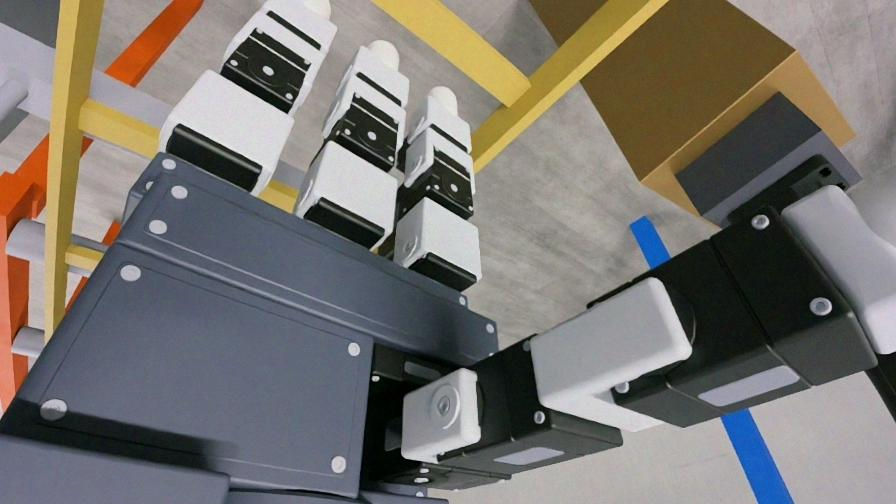

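>>> move --arm3 '{"target": [0.527, -0.030, 0.875, 0, 0.7071, 0.7071, 0], "speed": 0.15}' --cameras '["arm3_cam_wrist"]'

Scene clock: 193.07 s.
Joint torques (N m): arm1=[-2.37 -26.75 15.8 1.4 0.8 -0.05] | arm2=[0.44 -15.38 11.15 -0.16 -0.16 0.16] | arm3=[-0.56 -13.45 7.2 0.39 0.26 0.15] | arm4=[-0.03 -24.82 12.21 -2.52 -0.7 0.05]
Heat: arm1: hottest joint3_rad 53 °C; arm2: hottest joint3_rad 53 °C; arm3: hottest joint3_rad 59 °C; arm4: hottest joint3_rad 42 °C.
move: arm3 done
Joint velocities: within noise
arm1.joint_positions: joint1_rad=-0.747 joint2_rad=+2.450 joint3_rad=+2.434 joint4_rad=-1.661 joint5_rad=-0.005 joint6_rad=+0.675 hand_index_mcp=+0.762 hand_index_abd=-0.001 hand_index_pip=+0.573 hand_index_dip=+0.694 hand_middle_mcp=+0.765 hand_middle_abd=-0.001 hand_middle_pip=+0.574 hand_middle_dip=+0.693 hand_ring_mcp=+0.761 hand_ring_abd=+0.000 hand_ring_pip=+0.574 hand_ring_dip=+0.694 hand_thumb_cmc=-0.571 hand_thumb_axl=+0.675 hand_thumb_mcp=+0.217 hand_thumb_ipl=+0.164 hand_current_limit=+0.400 hand_speed=-0.600
arm1.joint_status: not commanded
arm1.hand_state: goal,goal,goal,goal,goal,goal,goal,goal,goal,goal,goal,goal,goal,goal,goal,goal
arm1.index_mcp_current_ma: 15
arm1.index_abd_current_ma: 0
arm1.index_pip_current_ma: -3
arm1.index_dip_current_ma: -3
arm1.middle_mcp_current_ma: 24
arm1.middle_abd_current_ma: -1
arm1.middle_pip_current_ma: -3
arm1.middle_dip_current_ma: -3
arm1.ring_mcp_current_ma: 13
arm1.ring_abd_current_ma: 0
arm1.ring_pip_current_ma: -3
arm1.ring_dip_current_ma: -3
arm1.thumb_cmc_current_ma: -2
arm1.thumb_axl_current_ma: -4
arm1.thumb_mcp_current_ma: -24
arm1.thumb_ipl_current_ma: -7
arm1.hand_goal_index_mcp: 0.754
arm1.hand_goal_index_abd: 0.000
arm1.hand_goal_index_pip: 0.576
arm1.hand_goal_index_dip: 0.696
arm1.hand_goal_middle_mcp: 0.754
arm1.hand_goal_middle_abd: 0.000
arm1.hand_goal_middle_pip: 0.576
arm1.hand_goal_middle_dip: 0.696
arm1.hand_goal_ring_mcp: 0.754
arm1.hand_goal_ring_abd: 0.000
arm1.hand_goal_ring_pip: 0.576
arm1.hand_goal_ring_dip: 0.696
arm1.hand_goal_thumb_cmc: -0.570
arm1.hand_goal_thumb_axl: 0.678
arm1.hand_goal_thumb_mcp: 0.226
arm1.hand_goal_thumb_ipl: 0.168
arm1.hand: x=-0.3628 y=-0.0462 z=+0.8425 quat_wxyz=(-0.012, +0.699, +0.713, -0.050) (m; scene frame)
arm1.hand_target: x=-0.3331 y=-0.0475 z=+0.8764 quat_wxyz=(+0.001, +0.707, +0.707, +0.000) (m; scene frame)
arm1.hand_status: not commanded
arm2.joint_positions: joint1_rad=+0.369 joint2_rad=+1.753 joint3_rad=+1.866 joint4_rad=-1.700 joint5_rad=-0.001 joint6_rad=-1.362 hand_index_mcp=+0.754 hand_index_abd=+0.000 hand_index_pip=+0.578 hand_index_dip=+0.696 hand_middle_mcp=+0.754 hand_middle_abd=-0.001 hand_middle_pip=+0.578 hand_middle_dip=+0.696 hand_ring_mcp=+0.749 hand_ring_abd=-0.001 hand_ring_pip=+0.577 hand_ring_dip=+0.695 hand_thumb_cmc=-0.571 hand_thumb_axl=+0.678 hand_thumb_mcp=+0.217 hand_thumb_ipl=+0.164 hand_current_limit=+0.400 hand_speed=-0.600
arm2.joint_status: not commanded
arm2.hand_state: goal,goal,goal,goal,goal,goal,goal,goal,goal,goal,goal,goal,goal,goal,goal,goal
arm2.index_mcp_current_ma: 0
arm2.index_abd_current_ma: 1
arm2.index_pip_current_ma: 4
arm2.index_dip_current_ma: 0
arm2.middle_mcp_current_ma: 0
arm2.middle_abd_current_ma: -2
arm2.middle_pip_current_ma: 4
arm2.middle_dip_current_ma: -1
arm2.ring_mcp_current_ma: -15
arm2.ring_abd_current_ma: -3
arm2.ring_pip_current_ma: 2
arm2.ring_dip_current_ma: -2
arm2.thumb_cmc_current_ma: -1
arm2.thumb_axl_current_ma: -1
arm2.thumb_mcp_current_ma: -38
arm2.thumb_ipl_current_ma: -14
arm2.hand_goal_index_mcp: 0.754
arm2.hand_goal_index_abd: 0.000
arm2.hand_goal_index_pip: 0.576
arm2.hand_goal_index_dip: 0.696
arm2.hand_goal_middle_mcp: 0.754
arm2.hand_goal_middle_abd: 0.000
arm2.hand_goal_middle_pip: 0.576
arm2.hand_goal_middle_dip: 0.696
arm2.hand_goal_ring_mcp: 0.754
arm2.hand_goal_ring_abd: 0.000
arm2.hand_goal_ring_pip: 0.576
arm2.hand_goal_ring_dip: 0.696
arm2.hand_goal_thumb_cmc: -0.570
arm2.hand_goal_thumb_axl: 0.678
arm2.hand_goal_thumb_mcp: 0.226
arm2.hand_goal_thumb_ipl: 0.168
arm2.hand: x=-0.1007 y=-0.0307 z=+1.0625 quat_wxyz=(-0.008, +0.703, +0.711, +0.007) (m; scene frame)
arm2.hand_target: x=-0.1002 y=-0.0392 z=+1.0795 quat_wxyz=(+0.007, +0.707, +0.707, -0.003) (m; scene frame)
arm2.hand_status: not commanded
arm3.joint_positions: joint1_rad=+0.136 joint2_rad=+1.932 joint3_rad=+1.500 joint4_rad=-1.137 joint5_rad=-0.004 joint6_rad=+1.878 hand_index_mcp=+0.753 hand_index_abd=-0.001 hand_index_pip=+0.578 hand_index_dip=+0.698 hand_middle_mcp=+0.753 hand_middle_abd=+0.002 hand_middle_pip=+0.578 hand_middle_dip=+0.698 hand_ring_mcp=+0.753 hand_ring_abd=+0.001 hand_ring_pip=+0.578 hand_ring_dip=+0.698 hand_thumb_cmc=-0.571 hand_thumb_axl=+0.676 hand_thumb_mcp=+0.217 hand_thumb_ipl=+0.164 hand_current_limit=+0.400 hand_speed=-0.600
arm3.joint_status: not commanded
arm3.hand_state: goal,goal,goal,goal,goal,goal,goal,goal,goal,goal,goal,goal,goal,goal,goal,goal
arm3.index_mcp_current_ma: 0
arm3.index_abd_current_ma: 0
arm3.index_pip_current_ma: 1
arm3.index_dip_current_ma: 1
arm3.middle_mcp_current_ma: 0
arm3.middle_abd_current_ma: 0
arm3.middle_pip_current_ma: 1
arm3.middle_dip_current_ma: 1
arm3.ring_mcp_current_ma: 0
arm3.ring_abd_current_ma: 0
arm3.ring_pip_current_ma: 1
arm3.ring_dip_current_ma: 1
arm3.thumb_cmc_current_ma: 0
arm3.thumb_axl_current_ma: -1
arm3.thumb_mcp_current_ma: -11
arm3.thumb_ipl_current_ma: -3
arm3.hand_goal_index_mcp: 0.754
arm3.hand_goal_index_abd: 0.000
arm3.hand_goal_index_pip: 0.576
arm3.hand_goal_index_dip: 0.696
arm3.hand_goal_middle_mcp: 0.754
arm3.hand_goal_middle_abd: 0.000
arm3.hand_goal_middle_pip: 0.576
arm3.hand_goal_middle_dip: 0.696
arm3.hand_goal_ring_mcp: 0.754
arm3.hand_goal_ring_abd: 0.000
arm3.hand_goal_ring_pip: 0.576
arm3.hand_goal_ring_dip: 0.696
arm3.hand_goal_thumb_cmc: -0.570
arm3.hand_goal_thumb_axl: 0.678
arm3.hand_goal_thumb_mcp: 0.226
arm3.hand_goal_thumb_ipl: 0.168
arm3.hand: x=+0.5318 y=-0.0284 z=+0.8818 quat_wxyz=(-0.003, +0.706, +0.708, +0.001) (m; scene frame)
arm3.hand_target: x=+0.5271 y=-0.0301 z=+0.8751 quat_wxyz=(+0.000, +0.707, +0.707, +0.000) (m; scene frame)
arm3.hand_status: done (0.008 m and 0.4 deg from the pose sent, 0.144 m and 2.2 deg at the start)
arm4: as last shown
pictures: arm3_cam_wrist
camera_calibration:
arm3_cam_wrist: T_world_to_cam=[[0.649962, -0.759711, 0.0197007, -0.355813], [-0.493816, -0.402489, 0.77081, -0.485435], [-0.577664, -0.510726, -0.63676, 0.97944], [0, 0, 0, 1]] pos_world=[0.557336, 0.0345276, 1.00486]

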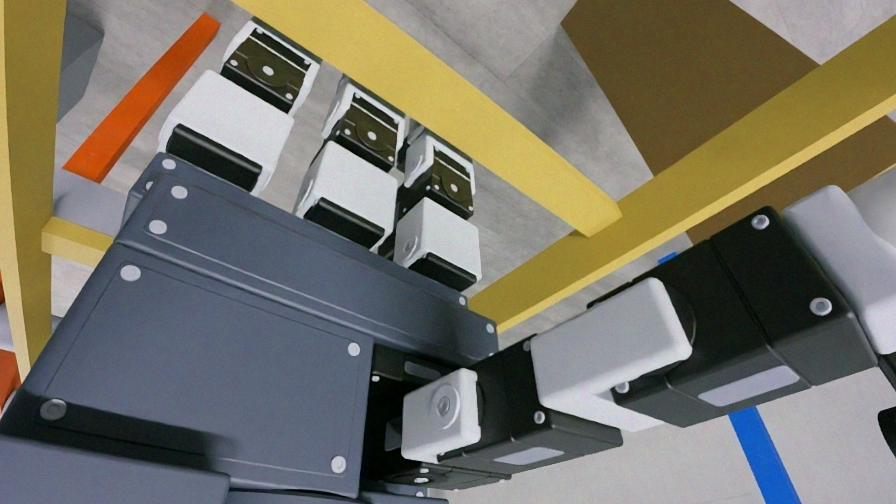

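>>> move --arm3 '{"target": [0.527, -0.030, 0.838, 0, 0.7071, 0.7071, 0], "speed": 0.1}'

>>> move --arm3 '{"joints": {"hand_index_pip": -0.664, "hand_middle_pip": -0.664, "hand_ring_pip": -0.664}}'

>>> move --arm3 '{"joints": {"hand_index_dip": -0.1, "hand_middle_dip": -0.1, "hand_ring_dip": -0.1, "hand_thumb_mcp": -0.45, "hand_thumb_ipl": -0.2}}' --cameras '["arm3_cam_wrist"]'

Scene clock: 194.30 s.
Joint torques (N m): arm1=[-2.26 -26.4 15.83 1.43 0.79 -0.04] | arm2=[0.32 -15.56 11.15 -0.14 -0.19 0.15] | arm3=[-0.09 -13.63 6.99 0.35 0.2 0.11] | arm4=[0.03 -24.7 12.25 -2.55 -0.7 0.06]
Heat: arm1: hottest joint3_rad 54 °C; arm2: hottest joint3_rad 53 °C; arm3: hottest joint3_rad 59 °C; arm4: hottest joint3_rad 42 °C.
move: arm3 done
Joint velocities: within noise
arm1, arm2: as last shown
arm3.joint_positions: joint1_rad=+0.136 joint2_rad=+1.975 joint3_rad=+1.463 joint4_rad=-1.055 joint5_rad=-0.004 joint6_rad=+1.878 hand_index_mcp=+0.753 hand_index_abd=-0.001 hand_index_pip=+0.578 hand_index_dip=+0.698 hand_middle_mcp=+0.753 hand_middle_abd=+0.002 hand_middle_pip=+0.578 hand_middle_dip=+0.698 hand_ring_mcp=+0.753 hand_ring_abd=+0.001 hand_ring_pip=+0.578 hand_ring_dip=+0.698 hand_thumb_cmc=-0.571 hand_thumb_axl=+0.676 hand_thumb_mcp=+0.217 hand_thumb_ipl=+0.164 hand_current_limit=+0.400 hand_speed=-0.600
arm3.joint_status: not commanded
arm3.hand_state: goal,goal,goal,goal,goal,goal,goal,goal,goal,goal,goal,goal,goal,goal,goal,goal
arm3.index_mcp_current_ma: 0
arm3.index_abd_current_ma: 0
arm3.index_pip_current_ma: 1
arm3.index_dip_current_ma: 1
arm3.middle_mcp_current_ma: 0
arm3.middle_abd_current_ma: 0
arm3.middle_pip_current_ma: 1
arm3.middle_dip_current_ma: 1
arm3.ring_mcp_current_ma: 0
arm3.ring_abd_current_ma: 0
arm3.ring_pip_current_ma: 1
arm3.ring_dip_current_ma: 1
arm3.thumb_cmc_current_ma: 0
arm3.thumb_axl_current_ma: -1
arm3.thumb_mcp_current_ma: -11
arm3.thumb_ipl_current_ma: -3
arm3.hand_goal_index_mcp: 0.754
arm3.hand_goal_index_abd: 0.000
arm3.hand_goal_index_pip: 0.576
arm3.hand_goal_index_dip: 0.696
arm3.hand_goal_middle_mcp: 0.754
arm3.hand_goal_middle_abd: 0.000
arm3.hand_goal_middle_pip: 0.576
arm3.hand_goal_middle_dip: 0.696
arm3.hand_goal_ring_mcp: 0.754
arm3.hand_goal_ring_abd: 0.000
arm3.hand_goal_ring_pip: 0.576
arm3.hand_goal_ring_dip: 0.696
arm3.hand_goal_thumb_cmc: -0.570
arm3.hand_goal_thumb_axl: 0.678
arm3.hand_goal_thumb_mcp: 0.226
arm3.hand_goal_thumb_ipl: 0.168
arm3.hand: x=+0.5316 y=-0.0276 z=+0.8457 quat_wxyz=(-0.004, +0.706, +0.708, +0.001) (m; scene frame)
arm3.hand_target: x=+0.5271 y=-0.0301 z=+0.8380 quat_wxyz=(+0.000, +0.707, +0.707, +0.000) (m; scene frame)
arm3.hand_status: done (0.009 m and 0.5 deg from the pose sent, 0.044 m and 0.4 deg at the start)
arm4.joint_positions: joint1_rad=-0.635 joint2_rad=+2.036 joint3_rad=+1.599 joint4_rad=-1.143 joint5_rad=+0.010 joint6_rad=-2.095 hand_index_mcp=+0.788 hand_index_abd=+0.001 hand_index_pip=-0.633 hand_index_dip=-0.098 hand_middle_mcp=+0.782 hand_middle_abd=+0.000 hand_middle_pip=-0.636 hand_middle_dip=-0.094 hand_ring_mcp=+0.803 hand_ring_abd=+0.013 hand_ring_pip=-0.630 hand_ring_dip=-0.095 hand_thumb_cmc=-0.572 hand_thumb_axl=+0.678 hand_thumb_mcp=-0.370 hand_thumb_ipl=-0.186 hand_current_limit=+0.400 hand_speed=-0.600
arm4.joint_status: not commanded
arm4.hand_state: blocked,goal,blocked,goal,blocked,goal,blocked,goal,blocked,goal,blocked,goal,goal,goal,blocked,goal
arm4.index_mcp_current_ma: 178
arm4.index_abd_current_ma: 3
arm4.index_pip_current_ma: 154
arm4.index_dip_current_ma: 10
arm4.middle_mcp_current_ma: 144
arm4.middle_abd_current_ma: -1
arm4.middle_pip_current_ma: 139
arm4.middle_dip_current_ma: 29
arm4.ring_mcp_current_ma: 257
arm4.ring_abd_current_ma: 54
arm4.ring_pip_current_ma: 167
arm4.ring_dip_current_ma: 22
arm4.thumb_cmc_current_ma: -7
arm4.thumb_axl_current_ma: -2
arm4.thumb_mcp_current_ma: 385
arm4.thumb_ipl_current_ma: 89
arm4.hand_goal_index_mcp: 0.754
arm4.hand_goal_index_abd: 0.000
arm4.hand_goal_index_pip: -0.664
arm4.hand_goal_index_dip: -0.100
arm4.hand_goal_middle_mcp: 0.754
arm4.hand_goal_middle_abd: 0.000
arm4.hand_goal_middle_pip: -0.664
arm4.hand_goal_middle_dip: -0.100
arm4.hand_goal_ring_mcp: 0.754
arm4.hand_goal_ring_abd: 0.000
arm4.hand_goal_ring_pip: -0.664
arm4.hand_goal_ring_dip: -0.100
arm4.hand_goal_thumb_cmc: -0.570
arm4.hand_goal_thumb_axl: 0.678
arm4.hand_goal_thumb_mcp: -0.450
arm4.hand_goal_thumb_ipl: -0.200
arm4.hand: x=+1.0081 y=-0.0373 z=+0.8646 quat_wxyz=(-0.007, +0.705, +0.709, +0.004) (m; scene frame)
arm4.hand_target: x=+1.0104 y=-0.0444 z=+0.8991 quat_wxyz=(+0.001, +0.707, +0.707, -0.001) (m; scene frame)
arm4.hand_status: not commanded
pictures: none

Scene clock: 195.67 s.
Joint torques (N m): arm1=[-2.26 -26.34 15.79 1.43 0.78 -0.06] | arm2=[0.44 -15.56 11.18 -0.16 -0.18 0.16] | arm3=[-0.21 -13.57 7.01 0.4 0.28 0.12] | arm4=[0.09 -24.94 12.21 -2.54 -0.7 0.05]
Heat: arm1: hottest joint3_rad 54 °C; arm2: hottest joint3_rad 53 °C; arm3: hottest joint3_rad 58 °C; arm4: hottest joint3_rad 42 °C.
move: arm3 done
Joint velocities: within noise
arm1, arm2, arm4: as last shown
arm3.joint_positions: joint1_rad=+0.136 joint2_rad=+1.975 joint3_rad=+1.463 joint4_rad=-1.055 joint5_rad=-0.004 joint6_rad=+1.878 hand_index_mcp=+0.753 hand_index_abd=-0.001 hand_index_pip=-0.656 hand_index_dip=+0.698 hand_middle_mcp=+0.753 hand_middle_abd=+0.002 hand_middle_pip=-0.657 hand_middle_dip=+0.698 hand_ring_mcp=+0.753 hand_ring_abd=+0.001 hand_ring_pip=-0.656 hand_ring_dip=+0.698 hand_thumb_cmc=-0.571 hand_thumb_axl=+0.676 hand_thumb_mcp=+0.217 hand_thumb_ipl=+0.164 hand_current_limit=+0.400 hand_speed=-0.600
arm3.joint_status: all done
arm3.hand_state: goal,goal,goal,goal,goal,goal,goal,goal,goal,goal,goal,goal,goal,goal,goal,goal
arm3.index_mcp_current_ma: 0
arm3.index_abd_current_ma: 0
arm3.index_pip_current_ma: 6
arm3.index_dip_current_ma: 1
arm3.middle_mcp_current_ma: 0
arm3.middle_abd_current_ma: 0
arm3.middle_pip_current_ma: 5
arm3.middle_dip_current_ma: 1
arm3.ring_mcp_current_ma: 0
arm3.ring_abd_current_ma: 0
arm3.ring_pip_current_ma: 6
arm3.ring_dip_current_ma: 1
arm3.thumb_cmc_current_ma: 0
arm3.thumb_axl_current_ma: -1
arm3.thumb_mcp_current_ma: -11
arm3.thumb_ipl_current_ma: -3
arm3.hand_goal_index_mcp: 0.754
arm3.hand_goal_index_abd: 0.000
arm3.hand_goal_index_pip: -0.664
arm3.hand_goal_index_dip: 0.696
arm3.hand_goal_middle_mcp: 0.754
arm3.hand_goal_middle_abd: 0.000
arm3.hand_goal_middle_pip: -0.664
arm3.hand_goal_middle_dip: 0.696
arm3.hand_goal_ring_mcp: 0.754
arm3.hand_goal_ring_abd: 0.000
arm3.hand_goal_ring_pip: -0.664
arm3.hand_goal_ring_dip: 0.696
arm3.hand_goal_thumb_cmc: -0.570
arm3.hand_goal_thumb_axl: 0.678
arm3.hand_goal_thumb_mcp: 0.226
arm3.hand_goal_thumb_ipl: 0.168
arm3.hand: x=+0.5316 y=-0.0276 z=+0.8457 quat_wxyz=(-0.004, +0.706, +0.708, +0.001) (m; scene frame)
arm3.hand_target: x=+0.5272 y=-0.0301 z=+0.8380 quat_wxyz=(+0.000, +0.707, +0.707, +0.000) (m; scene frame)
arm3.hand_status: not commanded
pictures: none

Scene clock: 196.87 s.
Joint torques (N m): arm1=[-2.32 -26.34 15.76 1.44 0.82 -0.06] | arm2=[0.21 -15.5 11.15 -0.13 -0.17 0.15] | arm3=[-0.15 -13.51 7.02 0.36 0.19 0.11] | arm4=[0.09 -25 12.23 -2.56 -0.7 0.06]
Heat: arm1: hottest joint3_rad 54 °C; arm2: hottest joint3_rad 53 °C; arm3: hottest joint3_rad 58 °C; arm4: hottest joint3_rad 42 °C.
move: arm3 off_target
Joint velocities: within noise
arm1, arm2, arm4: as last shown
arm1.joint_positions: joint1_rad=-0.747 joint2_rad=+2.450 joint3_rad=+2.434 joint4_rad=-1.661 joint5_rad=-0.006 joint6_rad=+0.675 hand_index_mcp=+0.762 hand_index_abd=-0.001 hand_index_pip=+0.573 hand_index_dip=+0.694 hand_middle_mcp=+0.765 hand_middle_abd=-0.001 hand_middle_pip=+0.574 hand_middle_dip=+0.693 hand_ring_mcp=+0.761 hand_ring_abd=+0.000 hand_ring_pip=+0.574 hand_ring_dip=+0.694 hand_thumb_cmc=-0.571 hand_thumb_axl=+0.675 hand_thumb_mcp=+0.217 hand_thumb_ipl=+0.164 hand_current_limit=+0.400 hand_speed=-0.600
arm1.ring_mcp_current_ma: 14
arm1.hand: x=-0.3629 y=-0.0462 z=+0.8425 quat_wxyz=(-0.012, +0.699, +0.713, -0.050) (m; scene frame)
arm1.hand_target: x=-0.3330 y=-0.0475 z=+0.8764 quat_wxyz=(+0.001, +0.707, +0.707, +0.000) (m; scene frame)
arm3.joint_positions: joint1_rad=+0.136 joint2_rad=+1.975 joint3_rad=+1.463 joint4_rad=-1.054 joint5_rad=-0.002 joint6_rad=+1.878 hand_index_mcp=+0.789 hand_index_abd=-0.001 hand_index_pip=-0.638 hand_index_dip=-0.092 hand_middle_mcp=+0.754 hand_middle_abd=+0.002 hand_middle_pip=-0.657 hand_middle_dip=-0.097 hand_ring_mcp=+0.754 hand_ring_abd=+0.001 hand_ring_pip=-0.656 hand_ring_dip=-0.097 hand_thumb_cmc=-0.571 hand_thumb_axl=+0.676 hand_thumb_mcp=-0.372 hand_thumb_ipl=-0.183 hand_current_limit=+0.400 hand_speed=-0.600
arm3.joint_status: hand_thumb_mcp off_target (ended at -0.372, target -0.450); the others done
arm3.hand_state: blocked,goal,blocked,goal,goal,goal,goal,goal,goal,goal,goal,goal,goal,goal,blocked,goal
arm3.index_mcp_current_ma: 61
arm3.index_abd_current_ma: 0
arm3.index_pip_current_ma: 36
arm3.index_dip_current_ma: 6
arm3.middle_mcp_current_ma: 0
arm3.middle_abd_current_ma: 0
arm3.middle_pip_current_ma: 5
arm3.middle_dip_current_ma: 1
arm3.ring_mcp_current_ma: 0
arm3.ring_abd_current_ma: 0
arm3.ring_pip_current_ma: 6
arm3.ring_dip_current_ma: 1
arm3.thumb_cmc_current_ma: 0
arm3.thumb_axl_current_ma: -1
arm3.thumb_mcp_current_ma: 270
arm3.thumb_ipl_current_ma: 29
arm3.hand_goal_index_mcp: 0.754
arm3.hand_goal_index_abd: 0.000
arm3.hand_goal_index_pip: -0.664
arm3.hand_goal_index_dip: -0.100
arm3.hand_goal_middle_mcp: 0.754
arm3.hand_goal_middle_abd: 0.000
arm3.hand_goal_middle_pip: -0.664
arm3.hand_goal_middle_dip: -0.100
arm3.hand_goal_ring_mcp: 0.754
arm3.hand_goal_ring_abd: 0.000
arm3.hand_goal_ring_pip: -0.664
arm3.hand_goal_ring_dip: -0.100
arm3.hand_goal_thumb_cmc: -0.570
arm3.hand_goal_thumb_axl: 0.678
arm3.hand_goal_thumb_mcp: -0.450
arm3.hand_goal_thumb_ipl: -0.200
arm3.hand: x=+0.5321 y=-0.0277 z=+0.8456 quat_wxyz=(-0.003, +0.706, +0.708, +0.002) (m; scene frame)
arm3.hand_target: x=+0.5271 y=-0.0301 z=+0.8381 quat_wxyz=(+0.000, +0.707, +0.707, +0.000) (m; scene frame)
arm3.hand_status: not commanded
arm4.joint_positions: joint1_rad=-0.636 joint2_rad=+2.036 joint3_rad=+1.599 joint4_rad=-1.143 joint5_rad=+0.010 joint6_rad=-2.096 hand_index_mcp=+0.788 hand_index_abd=+0.001 hand_index_pip=-0.633 hand_index_dip=-0.098 hand_middle_mcp=+0.782 hand_middle_abd=+0.000 hand_middle_pip=-0.636 hand_middle_dip=-0.094 hand_ring_mcp=+0.803 hand_ring_abd=+0.013 hand_ring_pip=-0.630 hand_ring_dip=-0.095 hand_thumb_cmc=-0.572 hand_thumb_axl=+0.678 hand_thumb_mcp=-0.370 hand_thumb_ipl=-0.186 hand_current_limit=+0.400 hand_speed=-0.600
arm4.hand: x=+1.0079 y=-0.0371 z=+0.8646 quat_wxyz=(-0.007, +0.705, +0.709, +0.004) (m; scene frame)
pictures: arm3_cam_wrist
camera_calibration:
arm3_cam_wrist: T_world_to_cam=[[0.649912, -0.759768, 0.0191836, -0.354334], [-0.495163, -0.404148, 0.769076, -0.454993], [-0.576566, -0.509331, -0.638869, 0.958163], [0, 0, 0, 1]] pos_world=[0.557435, 0.0349257, 0.968862]

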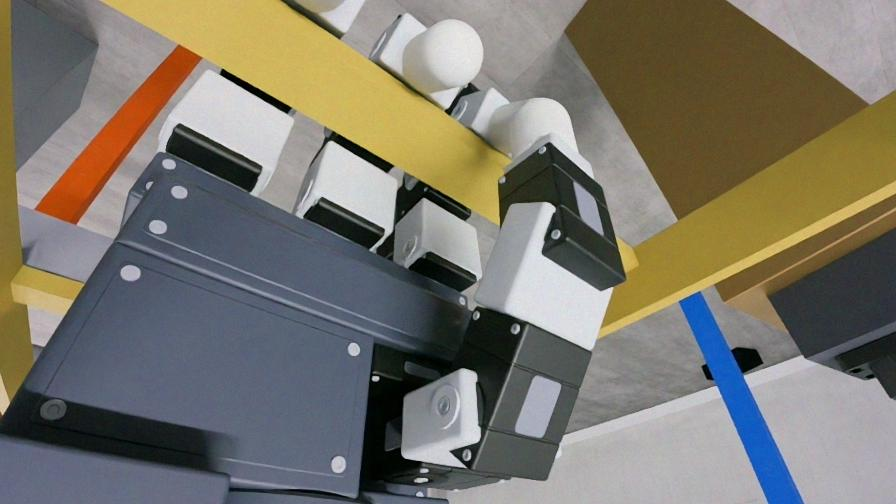

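>>> move --arm3 '{"target": [0.65, -0.035, 0.86, 0, 0.7071, 0.7071, 0], "speed": 0.08}' --arm4 '{"target": [1.13, -0.055, 0.925, 0, 0.7071, 0.7071, 0], "speed": 0.08}' --cameras '["arm4_cam_wrist", "cam_high"]'

Scene clock: 199.37 s.
Joint torques (N m): arm1=[-1.2 -26.46 15.8 0.46 0.32 -0.05] | arm2=[0.38 -15.33 11.15 -0.18 -0.18 0.15] | arm3=[-3.96 -15.5 6.91 -0.62 1.14 -0.11] | arm4=[4.78 -31.21 9.4 -2.91 -1.82 0.35]
Heat: arm1: hottest joint3_rad 54 °C; arm2: hottest joint3_rad 53 °C; arm3: hottest joint3_rad 57 °C; arm4: hottest joint2_rad 42 °C.
move: arm3 off_target; arm4 off_target
Joint velocities: within noise
arm1, arm2: as last shown
arm1.joint_positions: joint1_rad=-0.760 joint2_rad=+2.450 joint3_rad=+2.434 joint4_rad=-1.639 joint5_rad=+0.007 joint6_rad=+0.675 hand_index_mcp=+0.754 hand_index_abd=-0.001 hand_index_pip=+0.573 hand_index_dip=+0.694 hand_middle_mcp=+0.754 hand_middle_abd=-0.001 hand_middle_pip=+0.574 hand_middle_dip=+0.693 hand_ring_mcp=+0.754 hand_ring_abd=+0.000 hand_ring_pip=+0.574 hand_ring_dip=+0.694 hand_thumb_cmc=-0.571 hand_thumb_axl=+0.675 hand_thumb_mcp=+0.217 hand_thumb_ipl=+0.164 hand_current_limit=+0.400 hand_speed=-0.600
arm1.index_mcp_current_ma: 0
arm1.middle_mcp_current_ma: 0
arm1.ring_mcp_current_ma: 0
arm1.hand: x=-0.3517 y=-0.0523 z=+0.8439 quat_wxyz=(-0.005, +0.704, +0.710, -0.040) (m; scene frame)
arm3.joint_positions: joint1_rad=-0.031 joint2_rad=+1.915 joint3_rad=+1.371 joint4_rad=-1.038 joint5_rad=-0.029 joint6_rad=+1.688 hand_index_mcp=+0.795 hand_index_abd=-0.006 hand_index_pip=-0.635 hand_index_dip=-0.099 hand_middle_mcp=+0.779 hand_middle_abd=+0.000 hand_middle_pip=-0.657 hand_middle_dip=-0.097 hand_ring_mcp=+0.764 hand_ring_abd=+0.001 hand_ring_pip=-0.657 hand_ring_dip=-0.097 hand_thumb_cmc=-0.572 hand_thumb_axl=+0.677 hand_thumb_mcp=-0.378 hand_thumb_ipl=-0.182 hand_current_limit=+0.400 hand_speed=-0.600
arm3.joint_status: not commanded
arm3.hand_state: blocked,goal,blocked,goal,blocked,goal,goal,goal,goal,goal,goal,goal,goal,goal,blocked,goal
arm3.index_mcp_current_ma: 76
arm3.index_abd_current_ma: -3
arm3.index_pip_current_ma: 41
arm3.index_dip_current_ma: 0
arm3.middle_mcp_current_ma: 36
arm3.middle_abd_current_ma: 0
arm3.middle_pip_current_ma: 5
arm3.middle_dip_current_ma: 1
arm3.ring_mcp_current_ma: 10
arm3.ring_abd_current_ma: 0
arm3.ring_pip_current_ma: 5
arm3.ring_dip_current_ma: 1
arm3.thumb_cmc_current_ma: -1
arm3.thumb_axl_current_ma: -1
arm3.thumb_mcp_current_ma: 240
arm3.thumb_ipl_current_ma: 31
arm3.hand_goal_index_mcp: 0.754
arm3.hand_goal_index_abd: 0.000
arm3.hand_goal_index_pip: -0.664
arm3.hand_goal_index_dip: -0.100
arm3.hand_goal_middle_mcp: 0.754
arm3.hand_goal_middle_abd: 0.000
arm3.hand_goal_middle_pip: -0.664
arm3.hand_goal_middle_dip: -0.100
arm3.hand_goal_ring_mcp: 0.754
arm3.hand_goal_ring_abd: 0.000
arm3.hand_goal_ring_pip: -0.664
arm3.hand_goal_ring_dip: -0.100
arm3.hand_goal_thumb_cmc: -0.570
arm3.hand_goal_thumb_axl: 0.678
arm3.hand_goal_thumb_mcp: -0.450
arm3.hand_goal_thumb_ipl: -0.200
arm3.hand: x=+0.6240 y=-0.0343 z=+0.8456 quat_wxyz=(-0.006, +0.698, +0.716, -0.013) (m; scene frame)
arm3.hand_target: x=+0.6493 y=-0.0356 z=+0.8595 quat_wxyz=(+0.000, +0.707, +0.707, +0.000) (m; scene frame)
arm3.hand_status: off_target (0.030 m and 2.2 deg from the pose sent, 0.119 m and 0.5 deg at the start)
arm4.joint_positions: joint1_rad=-0.499 joint2_rad=+2.001 joint3_rad=+1.498 joint4_rad=-1.130 joint5_rad=+0.035 joint6_rad=-1.939 hand_index_mcp=+0.788 hand_index_abd=+0.001 hand_index_pip=-0.633 hand_index_dip=-0.098 hand_middle_mcp=+0.782 hand_middle_abd=-0.001 hand_middle_pip=-0.656 hand_middle_dip=-0.097 hand_ring_mcp=+0.821 hand_ring_abd=+0.043 hand_ring_pip=-0.627 hand_ring_dip=-0.096 hand_thumb_cmc=-0.572 hand_thumb_axl=+0.678 hand_thumb_mcp=-0.370 hand_thumb_ipl=-0.186 hand_current_limit=+0.400 hand_speed=-0.600
arm4.joint_status: not commanded
arm4.hand_state: blocked,goal,blocked,goal,blocked,goal,goal,goal,blocked,blocked,blocked,goal,goal,goal,blocked,goal
arm4.index_mcp_current_ma: 178
arm4.index_abd_current_ma: 3
arm4.index_pip_current_ma: 154
arm4.index_dip_current_ma: 10
arm4.middle_mcp_current_ma: 146
arm4.middle_abd_current_ma: -4
arm4.middle_pip_current_ma: 40
arm4.middle_dip_current_ma: 14
arm4.ring_mcp_current_ma: 355
arm4.ring_abd_current_ma: 186
arm4.ring_pip_current_ma: 180
arm4.ring_dip_current_ma: 18
arm4.thumb_cmc_current_ma: -8
arm4.thumb_axl_current_ma: -2
arm4.thumb_mcp_current_ma: 385
arm4.thumb_ipl_current_ma: 89
arm4.hand_goal_index_mcp: 0.754
arm4.hand_goal_index_abd: 0.000
arm4.hand_goal_index_pip: -0.664
arm4.hand_goal_index_dip: -0.100
arm4.hand_goal_middle_mcp: 0.754
arm4.hand_goal_middle_abd: 0.000
arm4.hand_goal_middle_pip: -0.664
arm4.hand_goal_middle_dip: -0.100
arm4.hand_goal_ring_mcp: 0.754
arm4.hand_goal_ring_abd: 0.000
arm4.hand_goal_ring_pip: -0.664
arm4.hand_goal_ring_dip: -0.100
arm4.hand_goal_thumb_cmc: -0.570
arm4.hand_goal_thumb_axl: 0.678
arm4.hand_goal_thumb_mcp: -0.450
arm4.hand_goal_thumb_ipl: -0.200
arm4.hand: x=+1.0900 y=-0.0399 z=+0.8486 quat_wxyz=(-0.030, +0.711, +0.702, +0.023) (m; scene frame)
arm4.hand_target: x=+1.1287 y=-0.0520 z=+0.9191 quat_wxyz=(+0.002, +0.706, +0.708, +0.001) (m; scene frame)
arm4.hand_status: off_target (0.088 m and 4.4 deg from the pose sent, 0.137 m and 1.0 deg at the start)
pictures: arm4_cam_wrist, cam_high
camera_calibration:
arm4_cam_wrist: T_world_to_cam=[[0.59254, -0.798386, -0.107125, -0.547176], [-0.444105, -0.434722, 0.783446, -0.264787], [-0.672062, -0.416649, -0.612158, 1.35075], [0, 0, 0, 1]] pos_world=[1.11442, 0.0108232, 0.975705]

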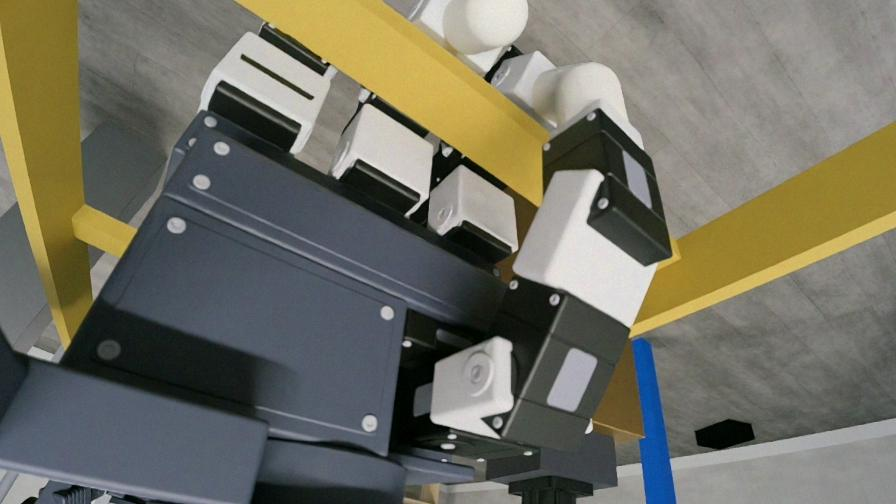

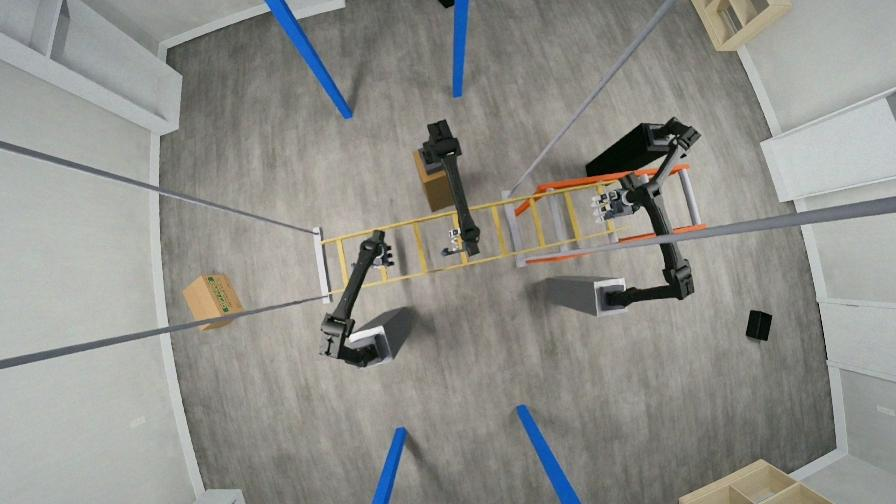

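>>> zoom_image --camera "cam_high" --region '[290, 210, 410, 320]'

>>> zoom_image --camera "arm4_cam_wrist" --region '[600, 0, 896, 340]'

Scaled by 4.200 from the camera's 896x504 image, which has a finer 1280x720 frame.

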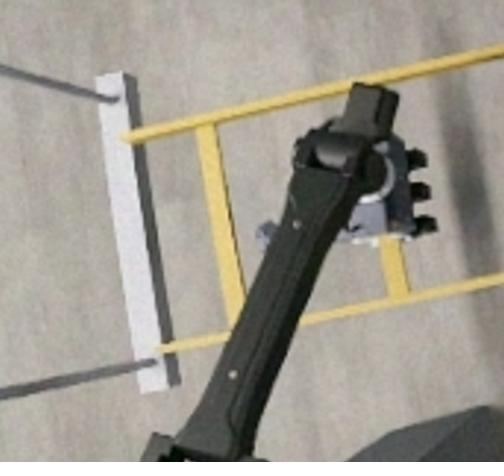

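Scaled by 1.482 from the camera's 896x504 image, which has a finer 1280x720 frame.

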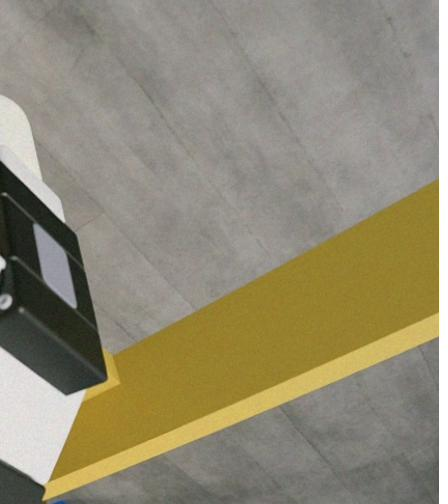

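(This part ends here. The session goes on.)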